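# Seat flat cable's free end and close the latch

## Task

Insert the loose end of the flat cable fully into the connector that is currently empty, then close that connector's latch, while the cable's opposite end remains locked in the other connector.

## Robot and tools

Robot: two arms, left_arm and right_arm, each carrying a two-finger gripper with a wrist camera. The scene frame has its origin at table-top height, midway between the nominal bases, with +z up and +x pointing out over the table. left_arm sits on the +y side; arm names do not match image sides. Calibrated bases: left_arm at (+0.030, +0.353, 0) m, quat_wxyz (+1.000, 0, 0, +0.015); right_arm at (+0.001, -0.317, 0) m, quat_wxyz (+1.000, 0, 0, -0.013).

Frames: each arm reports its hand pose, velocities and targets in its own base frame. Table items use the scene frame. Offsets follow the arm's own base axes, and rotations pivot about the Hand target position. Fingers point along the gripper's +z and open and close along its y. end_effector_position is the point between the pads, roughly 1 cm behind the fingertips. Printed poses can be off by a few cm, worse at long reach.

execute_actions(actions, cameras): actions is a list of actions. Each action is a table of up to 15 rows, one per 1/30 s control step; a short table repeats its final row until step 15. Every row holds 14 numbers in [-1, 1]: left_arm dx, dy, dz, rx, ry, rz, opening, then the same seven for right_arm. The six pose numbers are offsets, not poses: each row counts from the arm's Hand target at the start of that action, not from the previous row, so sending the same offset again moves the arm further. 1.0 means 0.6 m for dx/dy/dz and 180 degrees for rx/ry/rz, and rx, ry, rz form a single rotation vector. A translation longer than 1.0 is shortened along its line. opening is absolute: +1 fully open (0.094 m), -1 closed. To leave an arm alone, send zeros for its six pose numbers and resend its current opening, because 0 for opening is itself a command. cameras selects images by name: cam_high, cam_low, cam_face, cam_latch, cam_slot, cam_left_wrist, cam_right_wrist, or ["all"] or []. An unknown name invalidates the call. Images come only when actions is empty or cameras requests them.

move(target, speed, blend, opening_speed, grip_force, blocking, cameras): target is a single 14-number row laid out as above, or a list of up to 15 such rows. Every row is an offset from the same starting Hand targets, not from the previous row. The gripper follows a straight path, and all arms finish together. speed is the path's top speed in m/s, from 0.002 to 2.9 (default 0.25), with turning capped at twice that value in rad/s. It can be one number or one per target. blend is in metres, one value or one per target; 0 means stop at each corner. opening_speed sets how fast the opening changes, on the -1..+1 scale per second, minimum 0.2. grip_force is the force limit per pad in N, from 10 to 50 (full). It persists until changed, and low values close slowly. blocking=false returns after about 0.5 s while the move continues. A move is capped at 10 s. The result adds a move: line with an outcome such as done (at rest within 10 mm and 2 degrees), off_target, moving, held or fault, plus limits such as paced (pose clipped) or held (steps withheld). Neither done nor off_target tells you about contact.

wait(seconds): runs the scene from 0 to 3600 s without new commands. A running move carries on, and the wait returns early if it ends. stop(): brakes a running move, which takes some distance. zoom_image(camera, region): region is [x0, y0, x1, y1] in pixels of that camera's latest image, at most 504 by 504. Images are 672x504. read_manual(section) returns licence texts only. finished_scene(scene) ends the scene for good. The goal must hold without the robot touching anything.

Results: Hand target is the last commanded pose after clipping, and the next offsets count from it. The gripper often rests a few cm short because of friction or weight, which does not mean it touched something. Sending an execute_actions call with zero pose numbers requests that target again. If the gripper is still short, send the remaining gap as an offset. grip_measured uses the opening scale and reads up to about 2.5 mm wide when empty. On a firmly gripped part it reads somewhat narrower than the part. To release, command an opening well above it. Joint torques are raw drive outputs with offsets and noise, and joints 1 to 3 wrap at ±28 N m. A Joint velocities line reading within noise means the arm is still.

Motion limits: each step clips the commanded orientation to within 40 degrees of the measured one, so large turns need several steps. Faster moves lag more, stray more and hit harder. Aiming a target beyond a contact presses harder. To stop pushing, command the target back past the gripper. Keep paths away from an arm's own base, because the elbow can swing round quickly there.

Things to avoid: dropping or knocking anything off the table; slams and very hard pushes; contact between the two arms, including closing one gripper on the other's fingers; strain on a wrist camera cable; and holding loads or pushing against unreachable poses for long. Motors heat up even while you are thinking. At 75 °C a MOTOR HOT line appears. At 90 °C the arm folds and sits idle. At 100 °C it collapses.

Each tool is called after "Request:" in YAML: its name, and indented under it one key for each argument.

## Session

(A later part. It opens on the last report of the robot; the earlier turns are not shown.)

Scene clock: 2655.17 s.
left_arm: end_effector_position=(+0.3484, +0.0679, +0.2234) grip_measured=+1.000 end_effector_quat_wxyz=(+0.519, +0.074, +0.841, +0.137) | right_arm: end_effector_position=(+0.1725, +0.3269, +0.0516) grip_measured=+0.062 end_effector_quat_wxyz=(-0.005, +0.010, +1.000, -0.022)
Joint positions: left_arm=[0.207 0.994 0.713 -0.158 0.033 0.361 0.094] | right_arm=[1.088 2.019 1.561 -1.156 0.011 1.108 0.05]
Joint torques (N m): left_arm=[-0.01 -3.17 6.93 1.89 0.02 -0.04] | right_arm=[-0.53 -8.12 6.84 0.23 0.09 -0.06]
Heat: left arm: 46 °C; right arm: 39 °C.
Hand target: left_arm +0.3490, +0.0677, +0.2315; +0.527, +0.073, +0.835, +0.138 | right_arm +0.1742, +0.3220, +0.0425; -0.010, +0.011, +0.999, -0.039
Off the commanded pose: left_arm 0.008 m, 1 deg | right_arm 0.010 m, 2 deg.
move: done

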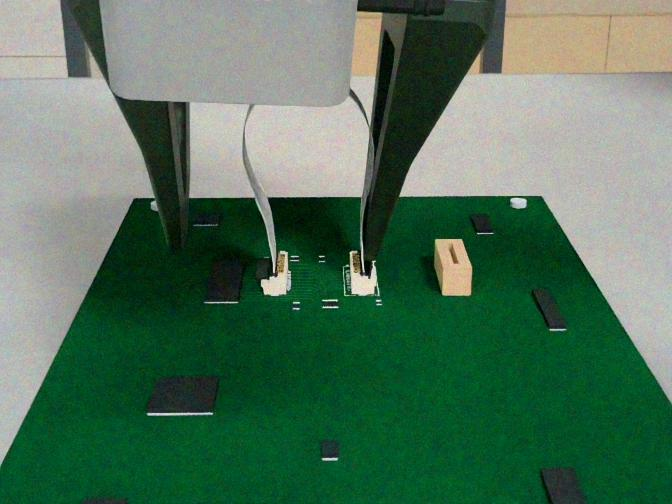

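Request:
move:
  target: [0,0,0,0,0,0,1,0.0013,0.0025,-0.0026,0.0011,-0.0006,0,0.064]
  speed: 0.02
  cameras: ["cam_latch","cam_slot"]

Request:
zoom_image:
  camera: "cam_latch"
  region: [345, 235, 395, 295]

Request:
zoom_image:
  camera: "cam_slot"
  region: [320, 220, 480, 350]

Scene clock: 2672.40 s.
left_arm: end_effector_position=(+0.3484, +0.0679, +0.2234) grip_measured=+1.000 end_effector_quat_wxyz=(+0.519, +0.074, +0.841, +0.137) | right_arm: end_effector_position=(+0.1726, +0.3270, +0.0516) grip_measured=+0.062 end_effector_quat_wxyz=(-0.005, +0.010, +1.000, -0.022)
Joint positions: left_arm=[0.207 0.994 0.713 -0.158 0.033 0.361 0.094] | right_arm=[1.088 2.019 1.561 -1.156 0.011 1.108 0.05]
Joint torques (N m): left_arm=[-0.01 -3.19 6.93 1.89 0.02 -0.04] | right_arm=[-0.68 -7.82 6.87 0.32 0.1 -0.05]
Heat: left arm: 46 °C; right arm: 39 °C.
Hand target: left_arm +0.3490, +0.0677, +0.2315; +0.527, +0.073, +0.835, +0.138 | right_arm +0.1750, +0.3235, +0.0410; -0.009, +0.011, +0.999, -0.037
Off the commanded pose: left_arm 0.008 m, 1 deg | right_arm 0.011 m, 2 deg.
move: off_target (right_arm)

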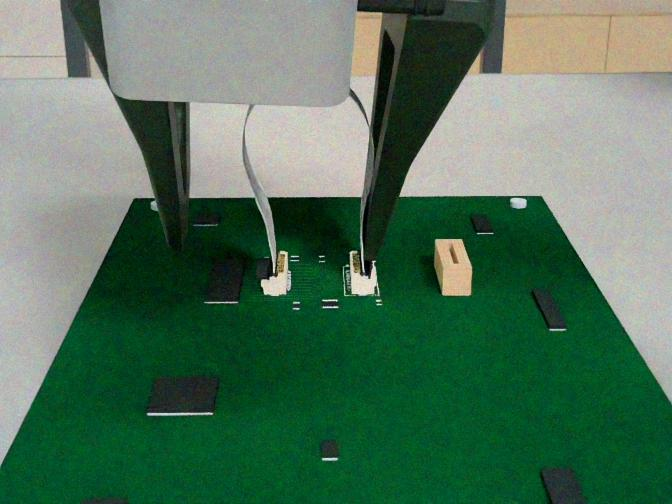

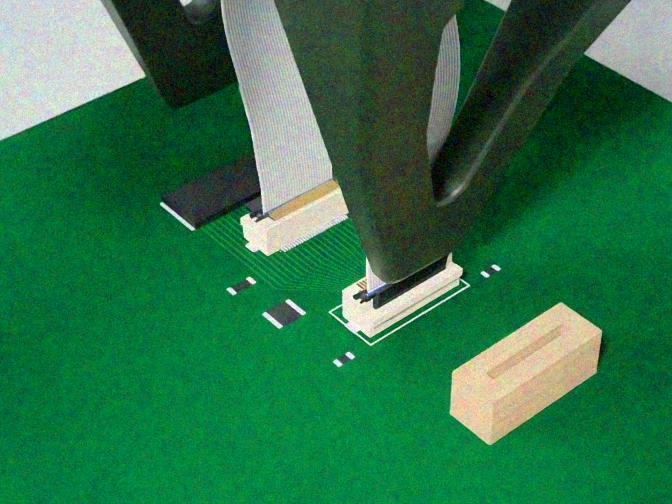

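Scaled by 8.400 from the camera's image (finer frame: 960x720).

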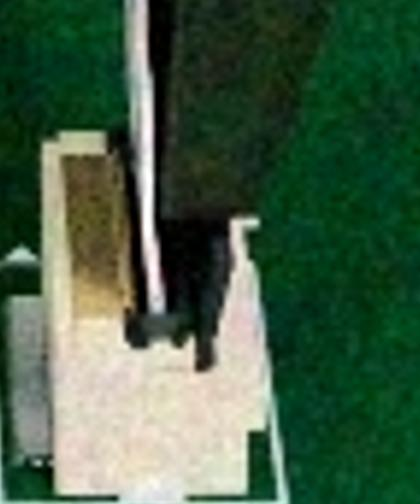

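Scaled by 3.150 from the camera's image (finer frame: 960x720).

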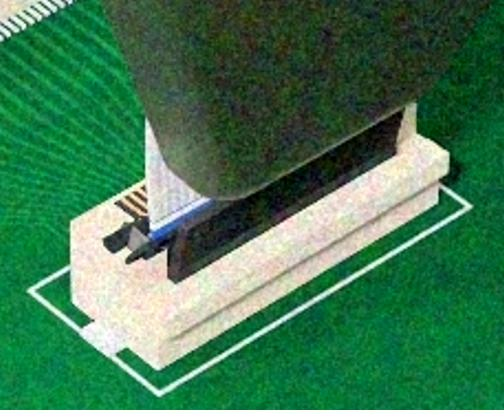

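Request:
wait:
  seconds: 0
  cameras: ["cam_face","cam_slot","cam_right_wrist","cam_latch"]

Request:
zoom_image:
  camera: "cam_slot"
  region: [345, 265, 405, 320]

Request:
zoom_image:
  camera: "cam_face"
  region: [225, 150, 325, 230]

Request:
zoom_image:
  camera: "cam_right_wrist"
  region: [150, 300, 450, 504]

Scene clock: 2741.80 s.
left_arm: end_effector_position=(+0.3484, +0.0679, +0.2234) grip_measured=+1.000 end_effector_quat_wxyz=(+0.519, +0.074, +0.841, +0.137) | right_arm: end_effector_position=(+0.1726, +0.3270, +0.0516) grip_measured=+0.062 end_effector_quat_wxyz=(-0.005, +0.010, +1.000, -0.022)
Joint positions: left_arm=[0.207 0.994 0.713 -0.158 0.033 0.361 0.094] | right_arm=[1.088 2.019 1.561 -1.156 0.011 1.108 0.05]
Joint torques (N m): left_arm=[-0.02 -3.17 6.94 1.89 0.01 -0.04] | right_arm=[-0.7 -7.79 6.93 0.28 0.05 -0.04]
Heat: left arm: 46 °C; right arm: 38 °C.
Hand target: left_arm +0.3490, +0.0677, +0.2315; +0.527, +0.073, +0.835, +0.138 | right_arm +0.1750, +0.3235, +0.0410; -0.009, +0.011, +0.999, -0.037
Tool commands: left_gripper/opening=+1.0 right_gripper/opening=+0.064
Off the commanded pose: left_arm 0.008 m, 1 deg | right_arm 0.011 m, 2 deg.
Images, in order (width x height): cam_face 672x504, cam_latch 672x504, cam_slot 672x504, cam_right_wrist 672x504.

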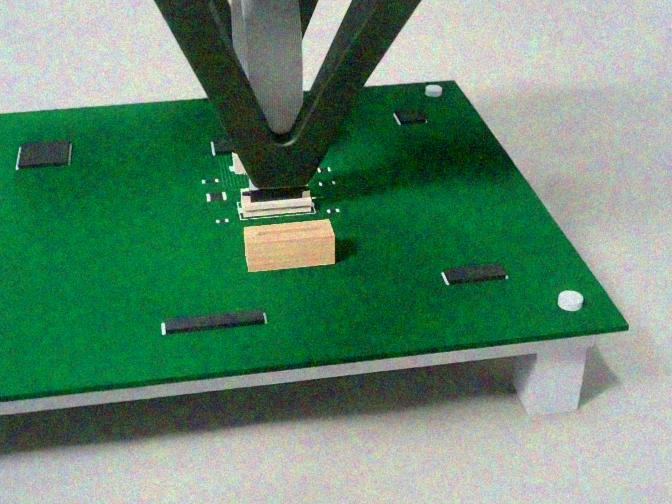

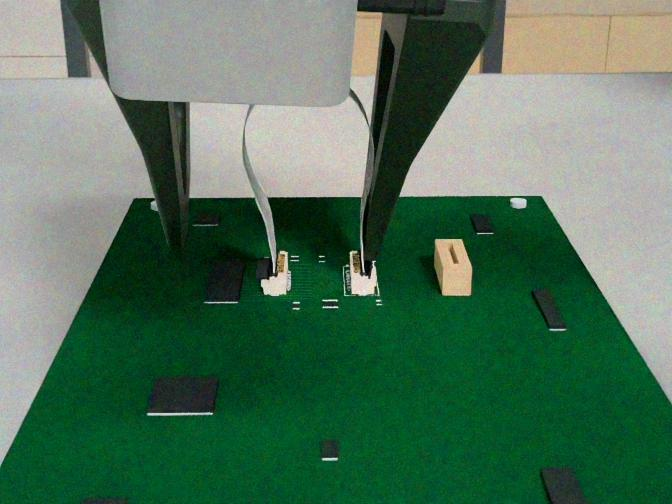

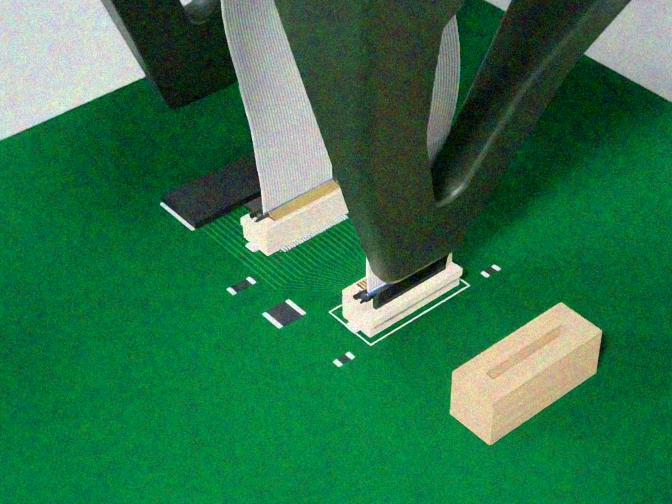

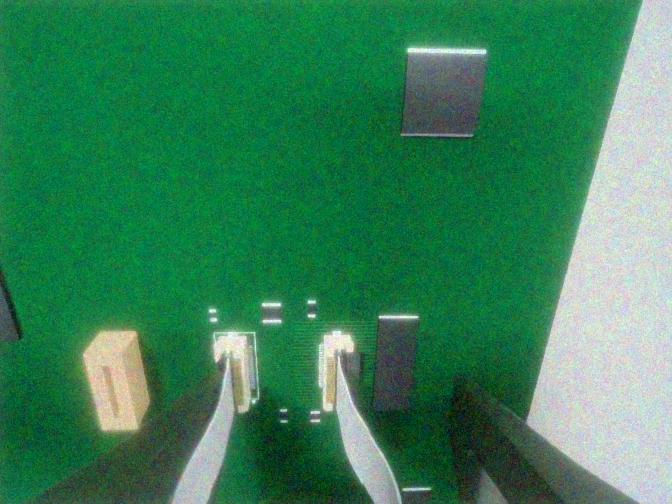

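Scaled by 8.400 from the camera's image (finer frame: 960x720).

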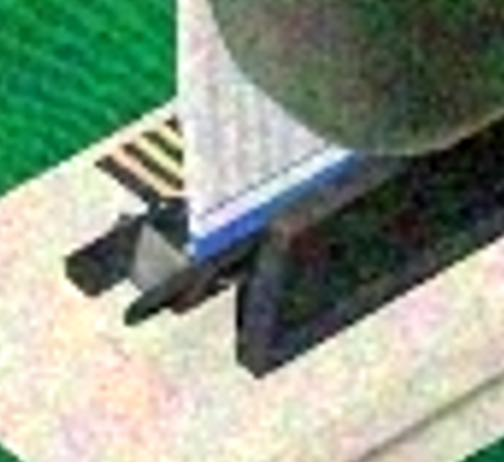

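Scaled by 5.040 from the camera's image (finer frame: 960x720).

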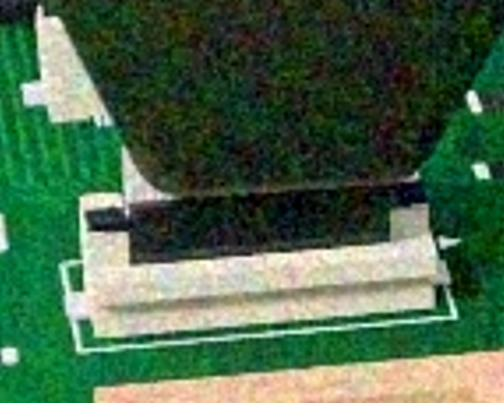

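Scaled by 1.680 from the camera's image (finer frame: 960x720).

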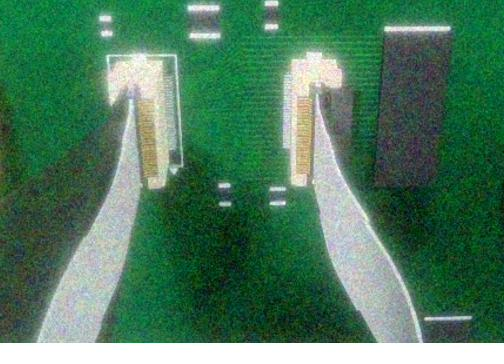

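Request:
move:
  target: [0,0,0,0,0,0,1,-0.0009,0.0017,0.0182,0.0085,-0.0044,0,0.064]
  speed: 0.03
  cameras: []

Request:
move:
  target: [0,0,0,0,0,0,1,0,0,0,0,0,0,0.55]
  opening_speed: 0.3
  cameras: ["cam_latch","cam_slot"]

Request:
zoom_image:
  camera: "cam_latch"
  region: [345, 235, 395, 295]

Request:
zoom_image:
  camera: "cam_slot"
  region: [345, 245, 425, 320]

Scene clock: 2793.27 s.
left_arm: end_effector_position=(+0.3484, +0.0679, +0.2234) grip_measured=+1.000 end_effector_quat_wxyz=(+0.519, +0.074, +0.841, +0.137) | right_arm: end_effector_position=(+0.1726, +0.3270, +0.0516) grip_measured=+0.062 end_effector_quat_wxyz=(-0.005, +0.010, +1.000, -0.022)
Joint positions: left_arm=[0.207 0.994 0.713 -0.158 0.033 0.361 0.094] | right_arm=[1.088 2.019 1.561 -1.156 0.011 1.108 0.05]
Joint torques (N m): left_arm=[-0.02 -3.18 6.93 1.9 0.02 -0.04] | right_arm=[-0.35 -10.88 6.39 0.32 0.11 0]
Heat: left arm: 46 °C; right arm: 38 °C.
Hand target: left_arm +0.3490, +0.0677, +0.2315; +0.527, +0.073, +0.835, +0.138 | right_arm +0.1744, +0.3245, +0.0519; -0.002, +0.011, +1.000, -0.023
Off the commanded pose: left_arm 0.008 m, 1 deg | right_arm 0.003 m, 0 deg.
move: done

Scene clock: 2795.13 s.
left_arm: end_effector_position=(+0.3484, +0.0679, +0.2234) grip_measured=+1.000 end_effector_quat_wxyz=(+0.519, +0.074, +0.841, +0.137) | right_arm: end_effector_position=(+0.1726, +0.3270, +0.0516) grip_measured=+0.548 end_effector_quat_wxyz=(-0.005, +0.010, +1.000, -0.022)
Joint positions: left_arm=[0.207 0.994 0.713 -0.158 0.033 0.361 0.094] | right_arm=[1.088 2.019 1.561 -1.156 0.011 1.108 0.073]
Joint torques (N m): left_arm=[-0.02 -3.17 6.91 1.89 0.02 -0.05] | right_arm=[-0.5 -10.91 6.37 0.31 0.1 -0.04]
Heat: left arm: 46 °C; right arm: 38 °C.
Hand target: left_arm +0.3490, +0.0677, +0.2315; +0.527, +0.073, +0.835, +0.138 | right_arm +0.1744, +0.3245, +0.0519; -0.002, +0.011, +1.000, -0.023
Off the commanded pose: left_arm 0.008 m, 1 deg | right_arm 0.003 m, 0 deg.
move: done

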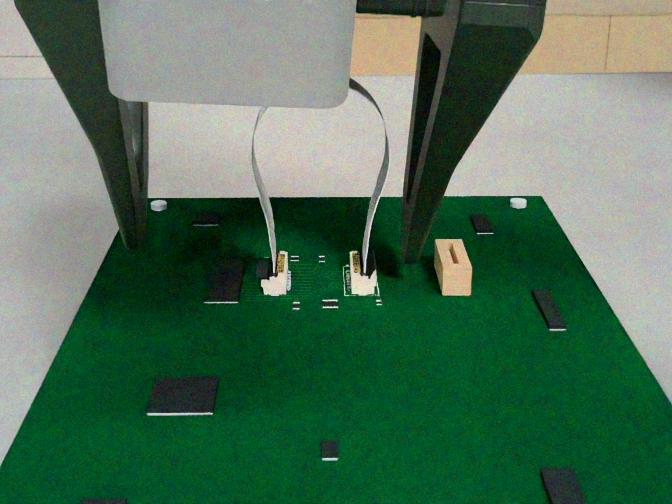

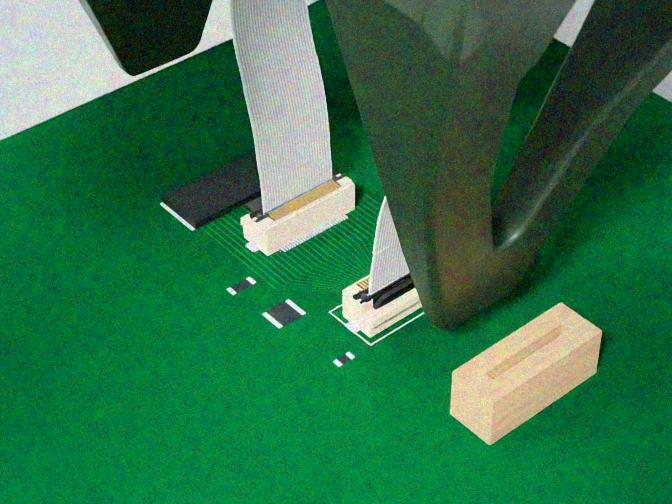

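Scaled by 8.400 from the camera's image (finer frame: 960x720).

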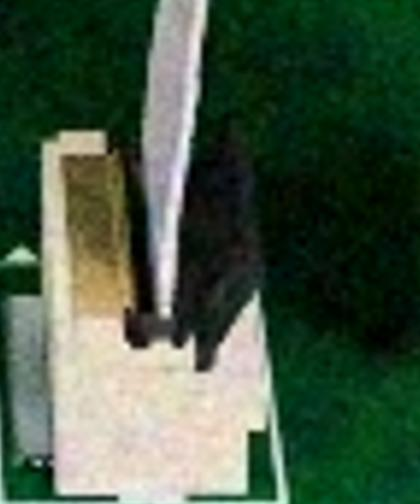

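Scaled by 6.300 from the camera's image (finer frame: 960x720).

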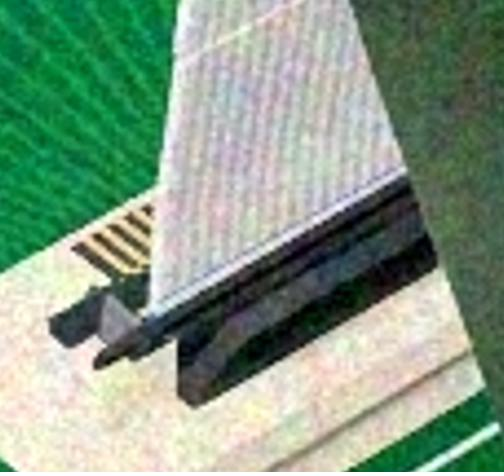

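Request:
move:
  target: [0,0,0,0,0,0,1,0.0024,0.0046,0.0258,0.012,-0.0063,0,0.55]
  speed: 0.03
  cameras: ["cam_latch"]

Request:
zoom_image:
  camera: "cam_latch"
  region: [340, 215, 440, 295]

Scene clock: 2829.97 s.
left_arm: end_effector_position=(+0.3484, +0.0679, +0.2234) grip_measured=+1.000 end_effector_quat_wxyz=(+0.519, +0.074, +0.841, +0.137) | right_arm: end_effector_position=(+0.1731, +0.3281, +0.0582) grip_measured=+0.548 end_effector_quat_wxyz=(-0.001, +0.010, +1.000, -0.013)
Joint positions: left_arm=[0.207 0.994 0.713 -0.158 0.033 0.361 0.094] | right_arm=[1.088 2.001 1.561 -1.156 0.011 1.108 0.073]
Joint torques (N m): left_arm=[-0.02 -3.17 6.94 1.89 0.01 -0.04] | right_arm=[-0.42 -13.07 6.83 0.29 0.07 -0.05]
Heat: left arm: 46 °C; right arm: 40 °C.
Hand target: left_arm +0.3490, +0.0677, +0.2315; +0.527, +0.073, +0.835, +0.138 | right_arm +0.1759, +0.3272, +0.0673; +0.007, +0.011, +1.000, -0.005
Off the commanded pose: left_arm 0.008 m, 1 deg | right_arm 0.010 m, 1 deg.
move: done

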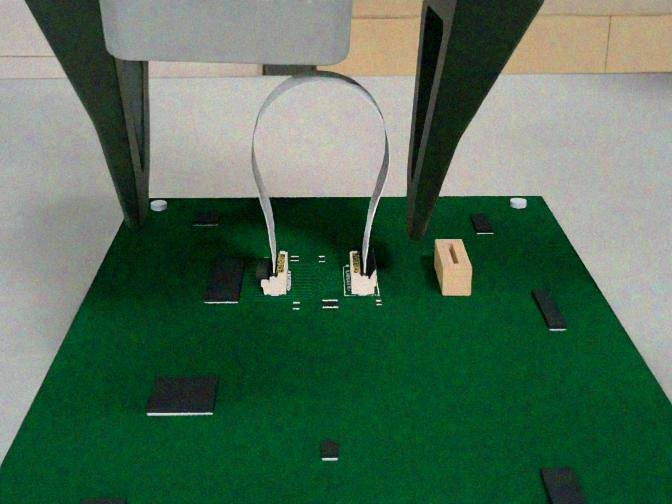

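Scaled by 5.040 from the camera's image (finer frame: 960x720).

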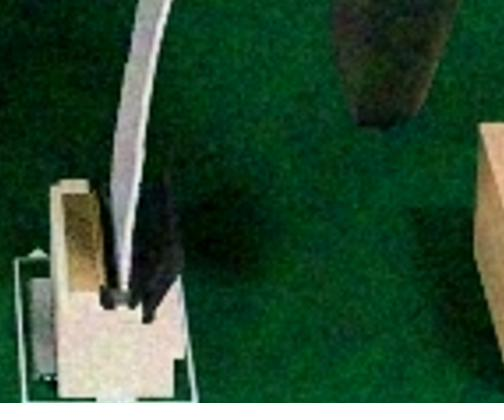

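Request:
move:
  target: [0,0,0,0,0,0,1,0,0,0,0,0,0,0.18]
  opening_speed: 0.3
  cameras: []

Request:
move:
  target: [0,0,0,0,0,0,1,-0.0042,-0.0081,-0.0485,-0.0226,0.0118,0,0.18]
  speed: 0.03
  cameras: ["cam_latch","cam_slot"]

Request:
zoom_image:
  camera: "cam_latch"
  region: [340, 225, 410, 295]

Request:
zoom_image:
  camera: "cam_slot"
  region: [335, 225, 475, 345]

Scene clock: 2847.87 s.
left_arm: end_effector_position=(+0.3484, +0.0679, +0.2234) grip_measured=+1.000 end_effector_quat_wxyz=(+0.519, +0.074, +0.841, +0.137) | right_arm: end_effector_position=(+0.1731, +0.3281, +0.0582) grip_measured=+0.182 end_effector_quat_wxyz=(-0.001, +0.010, +1.000, -0.013)
Joint positions: left_arm=[0.207 0.994 0.713 -0.158 0.033 0.361 0.094] | right_arm=[1.088 2.001 1.561 -1.156 0.011 1.108 0.056]
Joint torques (N m): left_arm=[-0.01 -3.15 6.93 1.9 0.02 -0.04] | right_arm=[-0.53 -13.04 6.9 0.3 0.13 -0.03]
Heat: left arm: 46 °C; right arm: 39 °C.
Hand target: left_arm +0.3490, +0.0677, +0.2315; +0.527, +0.073, +0.835, +0.138 | right_arm +0.1759, +0.3272, +0.0673; +0.007, +0.011, +1.000, -0.005
Off the commanded pose: left_arm 0.008 m, 1 deg | right_arm 0.010 m, 1 deg.
move: done

Scene clock: 2849.43 s.
left_arm: end_effector_position=(+0.3484, +0.0679, +0.2234) grip_measured=+1.000 end_effector_quat_wxyz=(+0.519, +0.074, +0.841, +0.137) | right_arm: end_effector_position=(+0.1725, +0.3272, +0.0507) grip_measured=+0.182 end_effector_quat_wxyz=(-0.005, +0.010, +1.000, -0.022)
Joint positions: left_arm=[0.207 0.994 0.713 -0.158 0.033 0.361 0.094] | right_arm=[1.088 2.022 1.561 -1.155 0.011 1.108 0.056]
Joint torques (N m): left_arm=[-0.01 -3.15 6.93 1.89 0.02 -0.04] | right_arm=[-0.38 -7.77 6.31 0.28 0.08 -0.03]
Heat: left arm: 46 °C; right arm: 38 °C.
Hand target: left_arm +0.3490, +0.0677, +0.2315; +0.527, +0.073, +0.835, +0.138 | right_arm +0.1733, +0.3223, +0.0382; -0.011, +0.011, +0.999, -0.040
Off the commanded pose: left_arm 0.008 m, 1 deg | right_arm 0.013 m, 2 deg.
move: off_target (right_arm)

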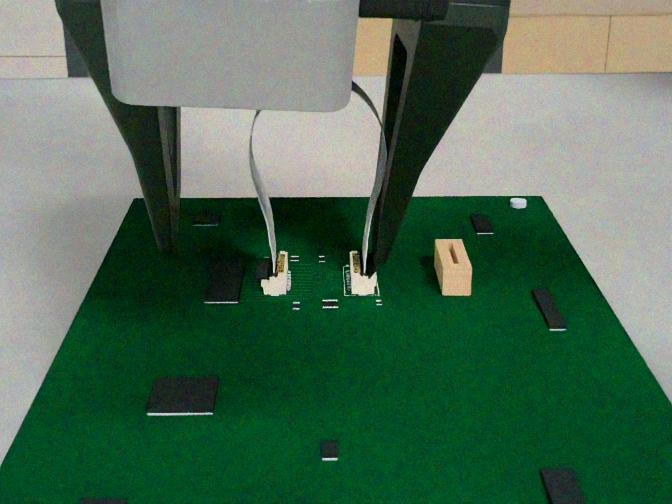

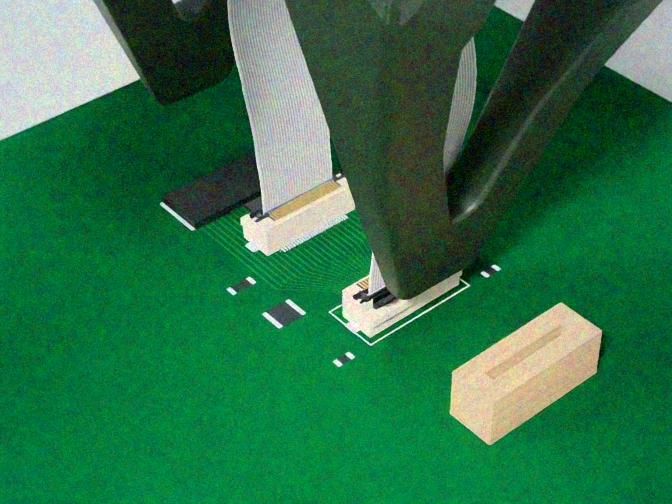

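Scaled by 7.200 from the camera's image (finer frame: 960x720).

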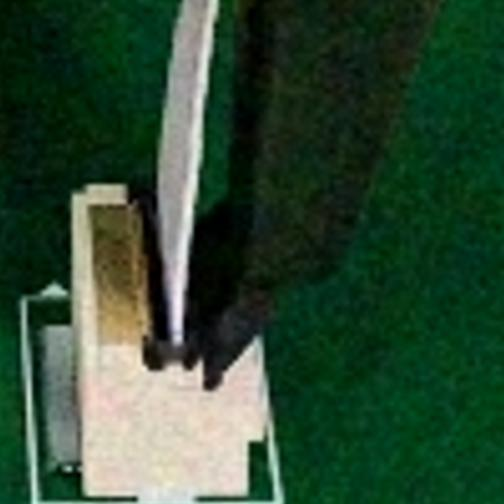

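Scaled by 3.600 from the camera's image (finer frame: 960x720).

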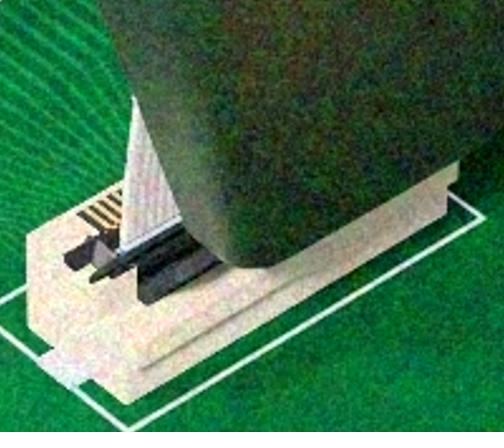

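Request:
move:
  target: [0,0,0,0,0,0,1,-0.0003,-0.0006,-0.0036,-0.0017,0.0009,0,0.18]
  speed: 0.02
  cameras: ["cam_latch","cam_slot"]

Request:
zoom_image:
  camera: "cam_latch"
  region: [340, 225, 410, 295]

Request:
zoom_image:
  camera: "cam_slot"
  region: [335, 225, 475, 345]

Scene clock: 2866.23 s.
left_arm: end_effector_position=(+0.3484, +0.0679, +0.2234) grip_measured=+1.000 end_effector_quat_wxyz=(+0.519, +0.074, +0.841, +0.137) | right_arm: end_effector_position=(+0.1726, +0.3282, +0.0481) grip_measured=+0.182 end_effector_quat_wxyz=(-0.007, +0.010, +1.000, -0.022)
Joint positions: left_arm=[0.207 0.994 0.713 -0.158 0.033 0.361 0.094] | right_arm=[1.088 2.029 1.561 -1.149 0.008 1.107 0.056]
Joint torques (N m): left_arm=[-0.02 -3.17 6.93 1.89 0.01 -0.04] | right_arm=[-0.47 -7.98 6.35 0.23 0.13 0]
Heat: left arm: 46 °C; right arm: 38 °C.
Hand target: left_arm +0.3490, +0.0677, +0.2315; +0.527, +0.073, +0.835, +0.138 | right_arm +0.1732, +0.3220, +0.0361; -0.012, +0.011, +0.999, -0.043
Off the commanded pose: left_arm 0.008 m, 1 deg | right_arm 0.014 m, 2 deg.
move: off_target (right_arm)

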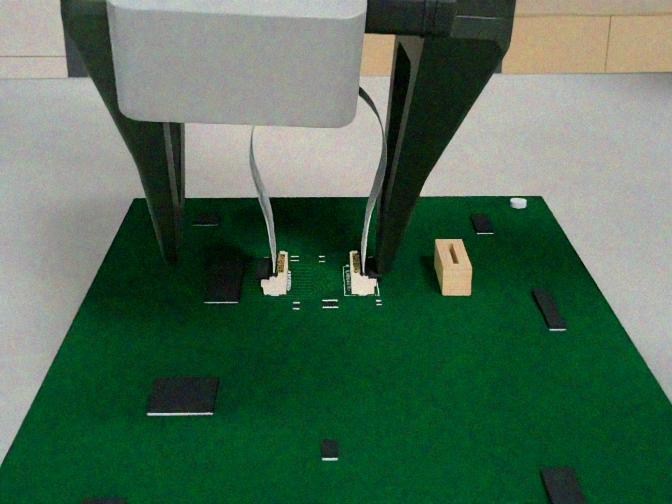

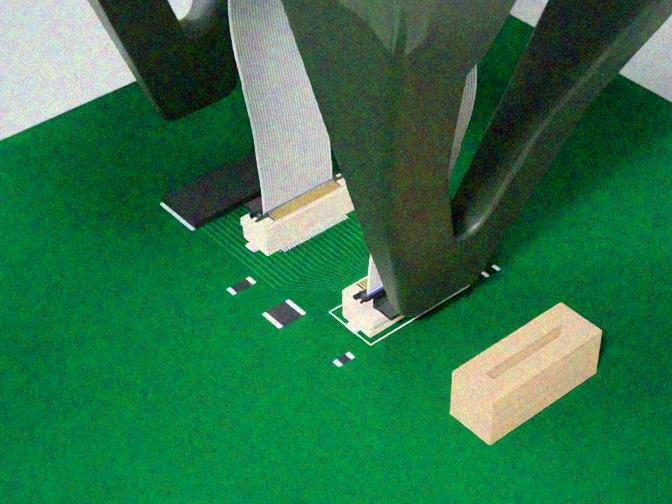

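Scaled by 7.200 from the camera's image (finer frame: 960x720).

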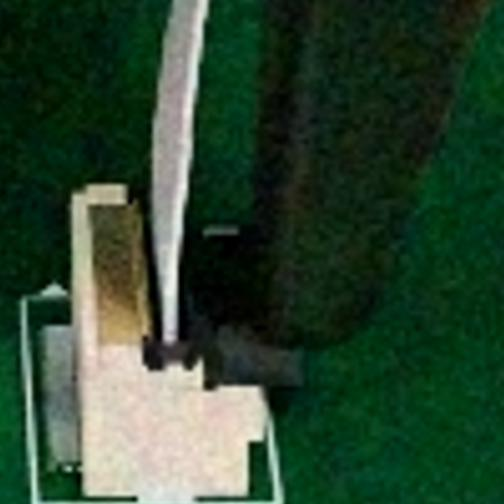

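Scaled by 3.600 from the camera's image (finer frame: 960x720).

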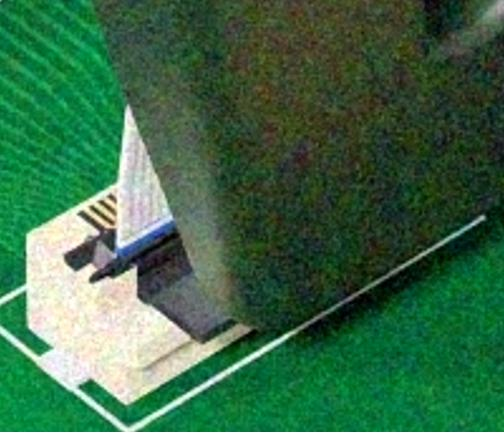

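Request:
move:
  target: [0,0,0,0,0,0,1,-0.0003,-0.0006,-0.0036,-0.0017,0.0009,0,0.18]
  speed: 0.02
  cameras: ["cam_latch","cam_slot"]

Request:
zoom_image:
  camera: "cam_latch"
  region: [345, 245, 395, 295]

Request:
zoom_image:
  camera: "cam_slot"
  region: [345, 265, 405, 325]

Scene clock: 2896.03 s.
left_arm: end_effector_position=(+0.3484, +0.0679, +0.2234) grip_measured=+1.000 end_effector_quat_wxyz=(+0.519, +0.074, +0.841, +0.137) | right_arm: end_effector_position=(+0.1726, +0.3282, +0.0481) grip_measured=+0.182 end_effector_quat_wxyz=(-0.007, +0.010, +1.000, -0.022)
Joint positions: left_arm=[0.207 0.994 0.713 -0.158 0.033 0.361 0.094] | right_arm=[1.088 2.029 1.561 -1.149 0.008 1.107 0.056]
Joint torques (N m): left_arm=[-0.01 -3.17 6.94 1.89 0.02 -0.05] | right_arm=[-0.38 -7.39 6.53 0.24 0.08 -0.02]
Heat: left arm: 46 °C; right arm: 37 °C.
Hand target: left_arm +0.3490, +0.0677, +0.2315; +0.527, +0.073, +0.835, +0.138 | right_arm +0.1730, +0.3216, +0.0339; -0.014, +0.011, +0.999, -0.046
Off the commanded pose: left_arm 0.008 m, 1 deg | right_arm 0.016 m, 3 deg.
move: off_target (right_arm)

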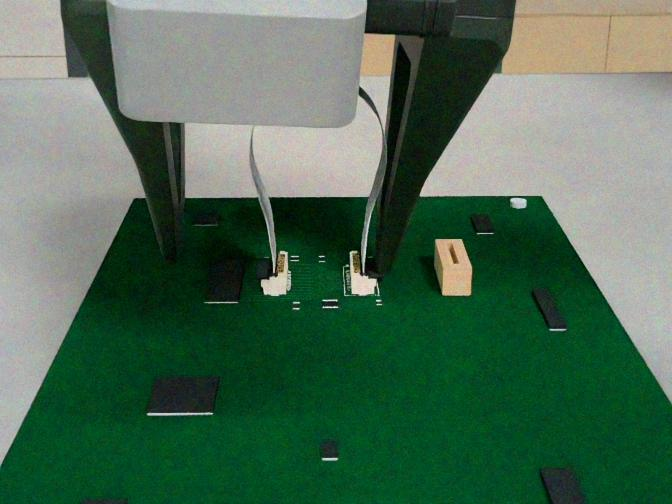

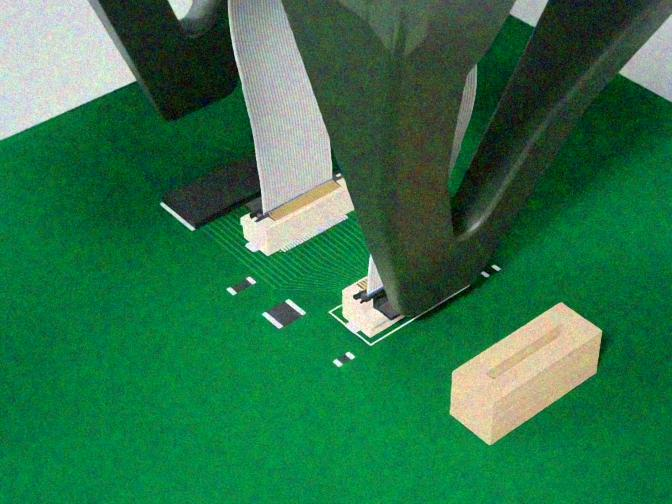

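Scaled by 10.080 from the camera's image (finer frame: 960x720).

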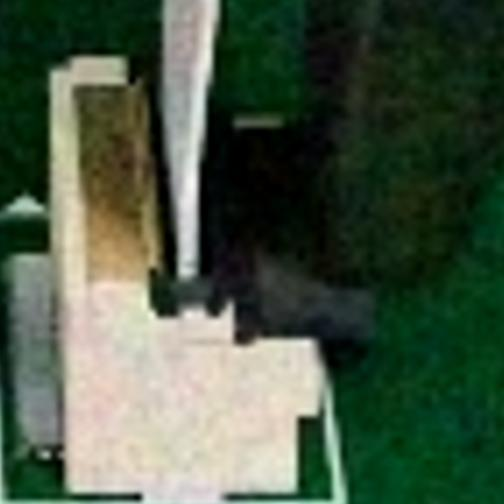

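Scaled by 8.400 from the camera's image (finer frame: 960x720).

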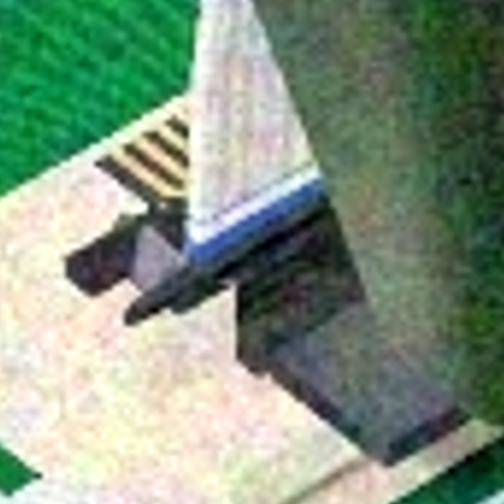

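Request:
move:
  target: [0,0,0,0,0,0,1,0.0018,0.0035,0.0206,0.0096,-0.005,0,0.18]
  speed: 0.03
  cameras: []

Request:
move:
  target: [0,0,0,0,0,0,1,0,0,0,0,0,0,0.55]
  opening_speed: 0.3
  cameras: ["cam_latch","cam_slot"]

Request:
zoom_image:
  camera: "cam_latch"
  region: [345, 235, 395, 295]

Request:
zoom_image:
  camera: "cam_slot"
  region: [345, 265, 405, 325]

Scene clock: 2919.47 s.
left_arm: end_effector_position=(+0.3484, +0.0679, +0.2234) grip_measured=+1.000 end_effector_quat_wxyz=(+0.519, +0.074, +0.841, +0.137) | right_arm: end_effector_position=(+0.1726, +0.3282, +0.0481) grip_measured=+0.182 end_effector_quat_wxyz=(-0.007, +0.010, +1.000, -0.022)
Joint positions: left_arm=[0.207 0.994 0.713 -0.158 0.033 0.361 0.094] | right_arm=[1.088 2.029 1.561 -1.149 0.008 1.107 0.056]
Joint torques (N m): left_arm=[-0.01 -3.15 6.93 1.89 0.02 -0.04] | right_arm=[-0.27 -10.44 6.52 0.21 0.11 -0.01]
Heat: left arm: 46 °C; right arm: 37 °C.
Hand target: left_arm +0.3490, +0.0677, +0.2315; +0.527, +0.073, +0.835, +0.138 | right_arm +0.1741, +0.3237, +0.0463; -0.006, +0.011, +0.999, -0.030
Off the commanded pose: left_arm 0.008 m, 1 deg | right_arm 0.005 m, 1 deg.
move: done

Scene clock: 2920.93 s.
left_arm: end_effector_position=(+0.3484, +0.0679, +0.2234) grip_measured=+1.000 end_effector_quat_wxyz=(+0.519, +0.074, +0.841, +0.137) | right_arm: end_effector_position=(+0.1708, +0.3212, +0.0492) grip_measured=+0.548 end_effector_quat_wxyz=(-0.010, +0.010, +0.999, -0.036)
Joint positions: left_arm=[0.207 0.994 0.713 -0.158 0.033 0.361 0.094] | right_arm=[1.086 2.027 1.561 -1.178 0.014 1.107 0.073]
Joint torques (N m): left_arm=[-0.01 -3.17 6.94 1.9 0.02 -0.04] | right_arm=[-0.36 -9.98 6.38 0.52 0.01 0]
Heat: left arm: 46 °C; right arm: 37 °C.
Hand target: left_arm +0.3490, +0.0677, +0.2315; +0.527, +0.073, +0.835, +0.138 | right_arm +0.1740, +0.3237, +0.0463; -0.006, +0.011, +0.999, -0.031
Off the commanded pose: left_arm 0.008 m, 1 deg | right_arm 0.005 m, 1 deg.
move: done

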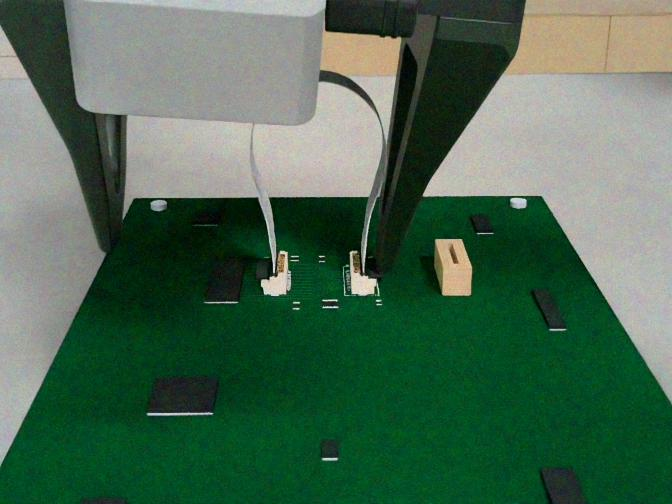

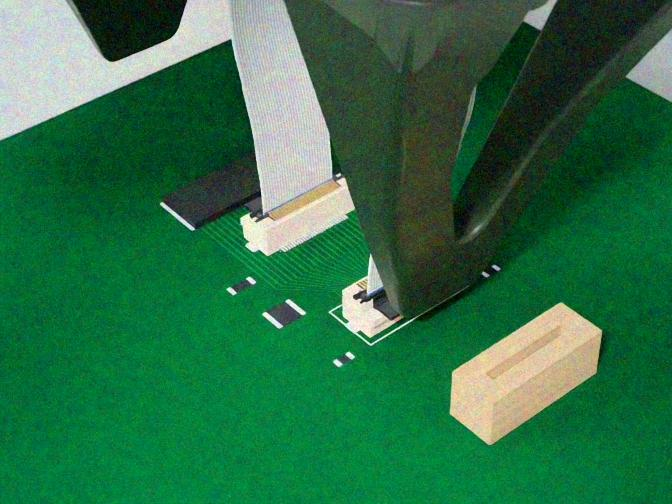

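Scaled by 8.400 from the camera's image (finer frame: 960x720).

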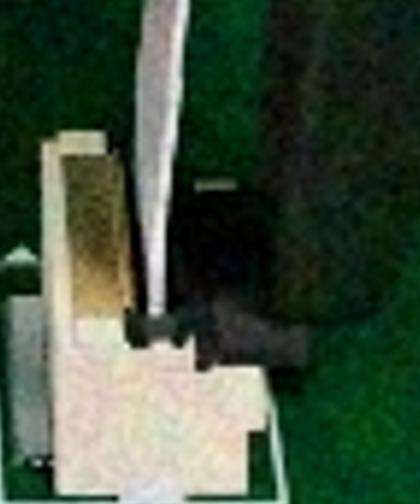

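Scaled by 8.400 from the camera's image (finer frame: 960x720).

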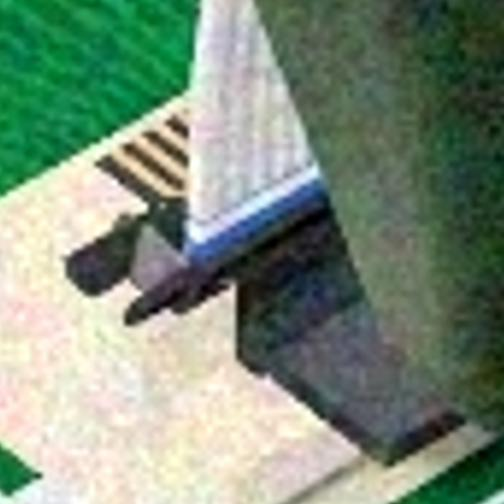

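Request:
move:
  target: [0,0,0,0,0,0,1,0.0034,0.0065,0.0364,0.0169,-0.0089,0,0.55]
  speed: 0.03
  cameras: ["cam_latch","cam_slot","cam_face"]

Request:
zoom_image:
  camera: "cam_latch"
  region: [345, 235, 395, 295]

Request:
zoom_image:
  camera: "cam_slot"
  region: [335, 225, 475, 345]

Scene clock: 2945.23 s.
left_arm: end_effector_position=(+0.3484, +0.0679, +0.2234) grip_measured=+1.000 end_effector_quat_wxyz=(+0.519, +0.074, +0.841, +0.137) | right_arm: end_effector_position=(+0.1725, +0.3244, +0.0583) grip_measured=+0.548 end_effector_quat_wxyz=(-0.002, +0.010, +1.000, -0.020)
Joint positions: left_arm=[0.207 0.994 0.713 -0.158 0.033 0.361 0.094] | right_arm=[1.086 2.001 1.561 -1.17 0.014 1.107 0.073]
Joint torques (N m): left_arm=[-0.01 -3.17 6.93 1.89 0.02 -0.04] | right_arm=[-0.14 -12.97 7.05 0.41 0.06 -0.02]
Heat: left arm: 46 °C; right arm: 37 °C.
Hand target: left_arm +0.3490, +0.0677, +0.2315; +0.527, +0.073, +0.835, +0.138 | right_arm +0.1761, +0.3276, +0.0680; +0.008, +0.011, +1.000, -0.004
Off the commanded pose: left_arm 0.008 m, 1 deg | right_arm 0.011 m, 2 deg.
move: off_target (right_arm)
Images, in order (width x height): cam_face 672x504, cam_latch 672x504, cam_slot 672x504.

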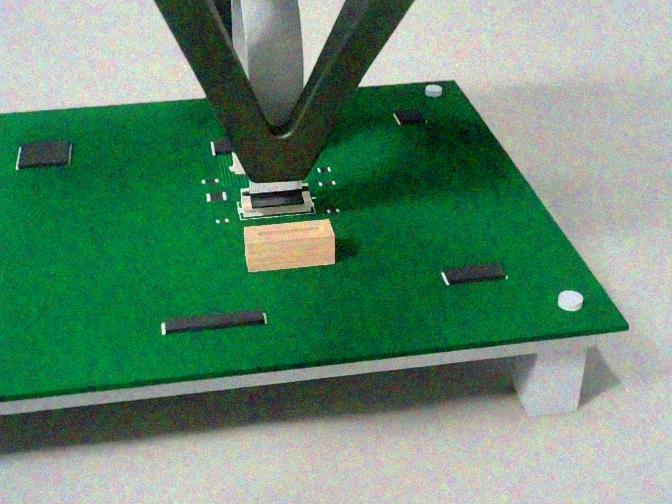

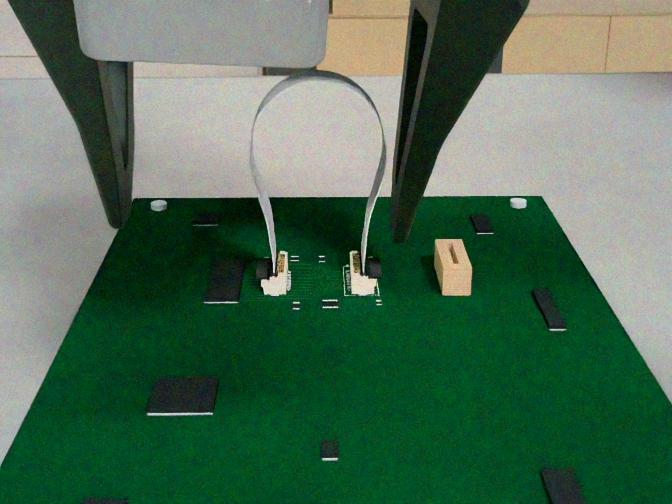

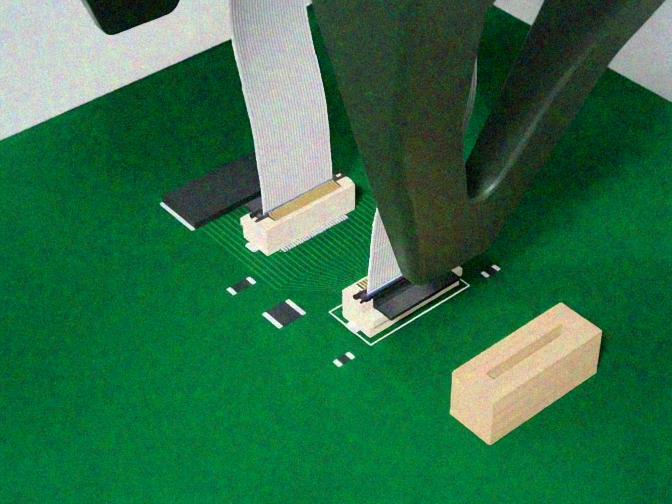

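Scaled by 8.400 from the camera's image (finer frame: 960x720).

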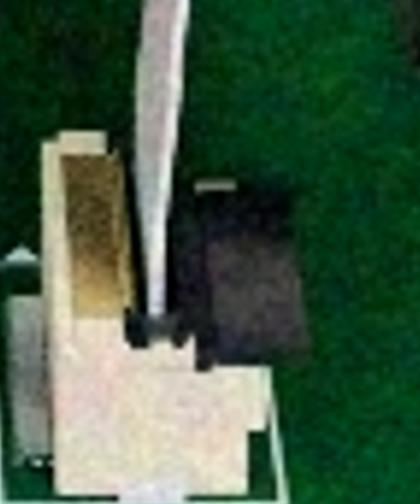

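Scaled by 3.600 from the camera's image (finer frame: 960x720).

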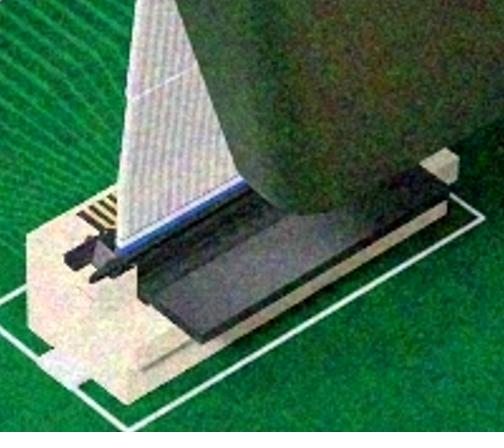

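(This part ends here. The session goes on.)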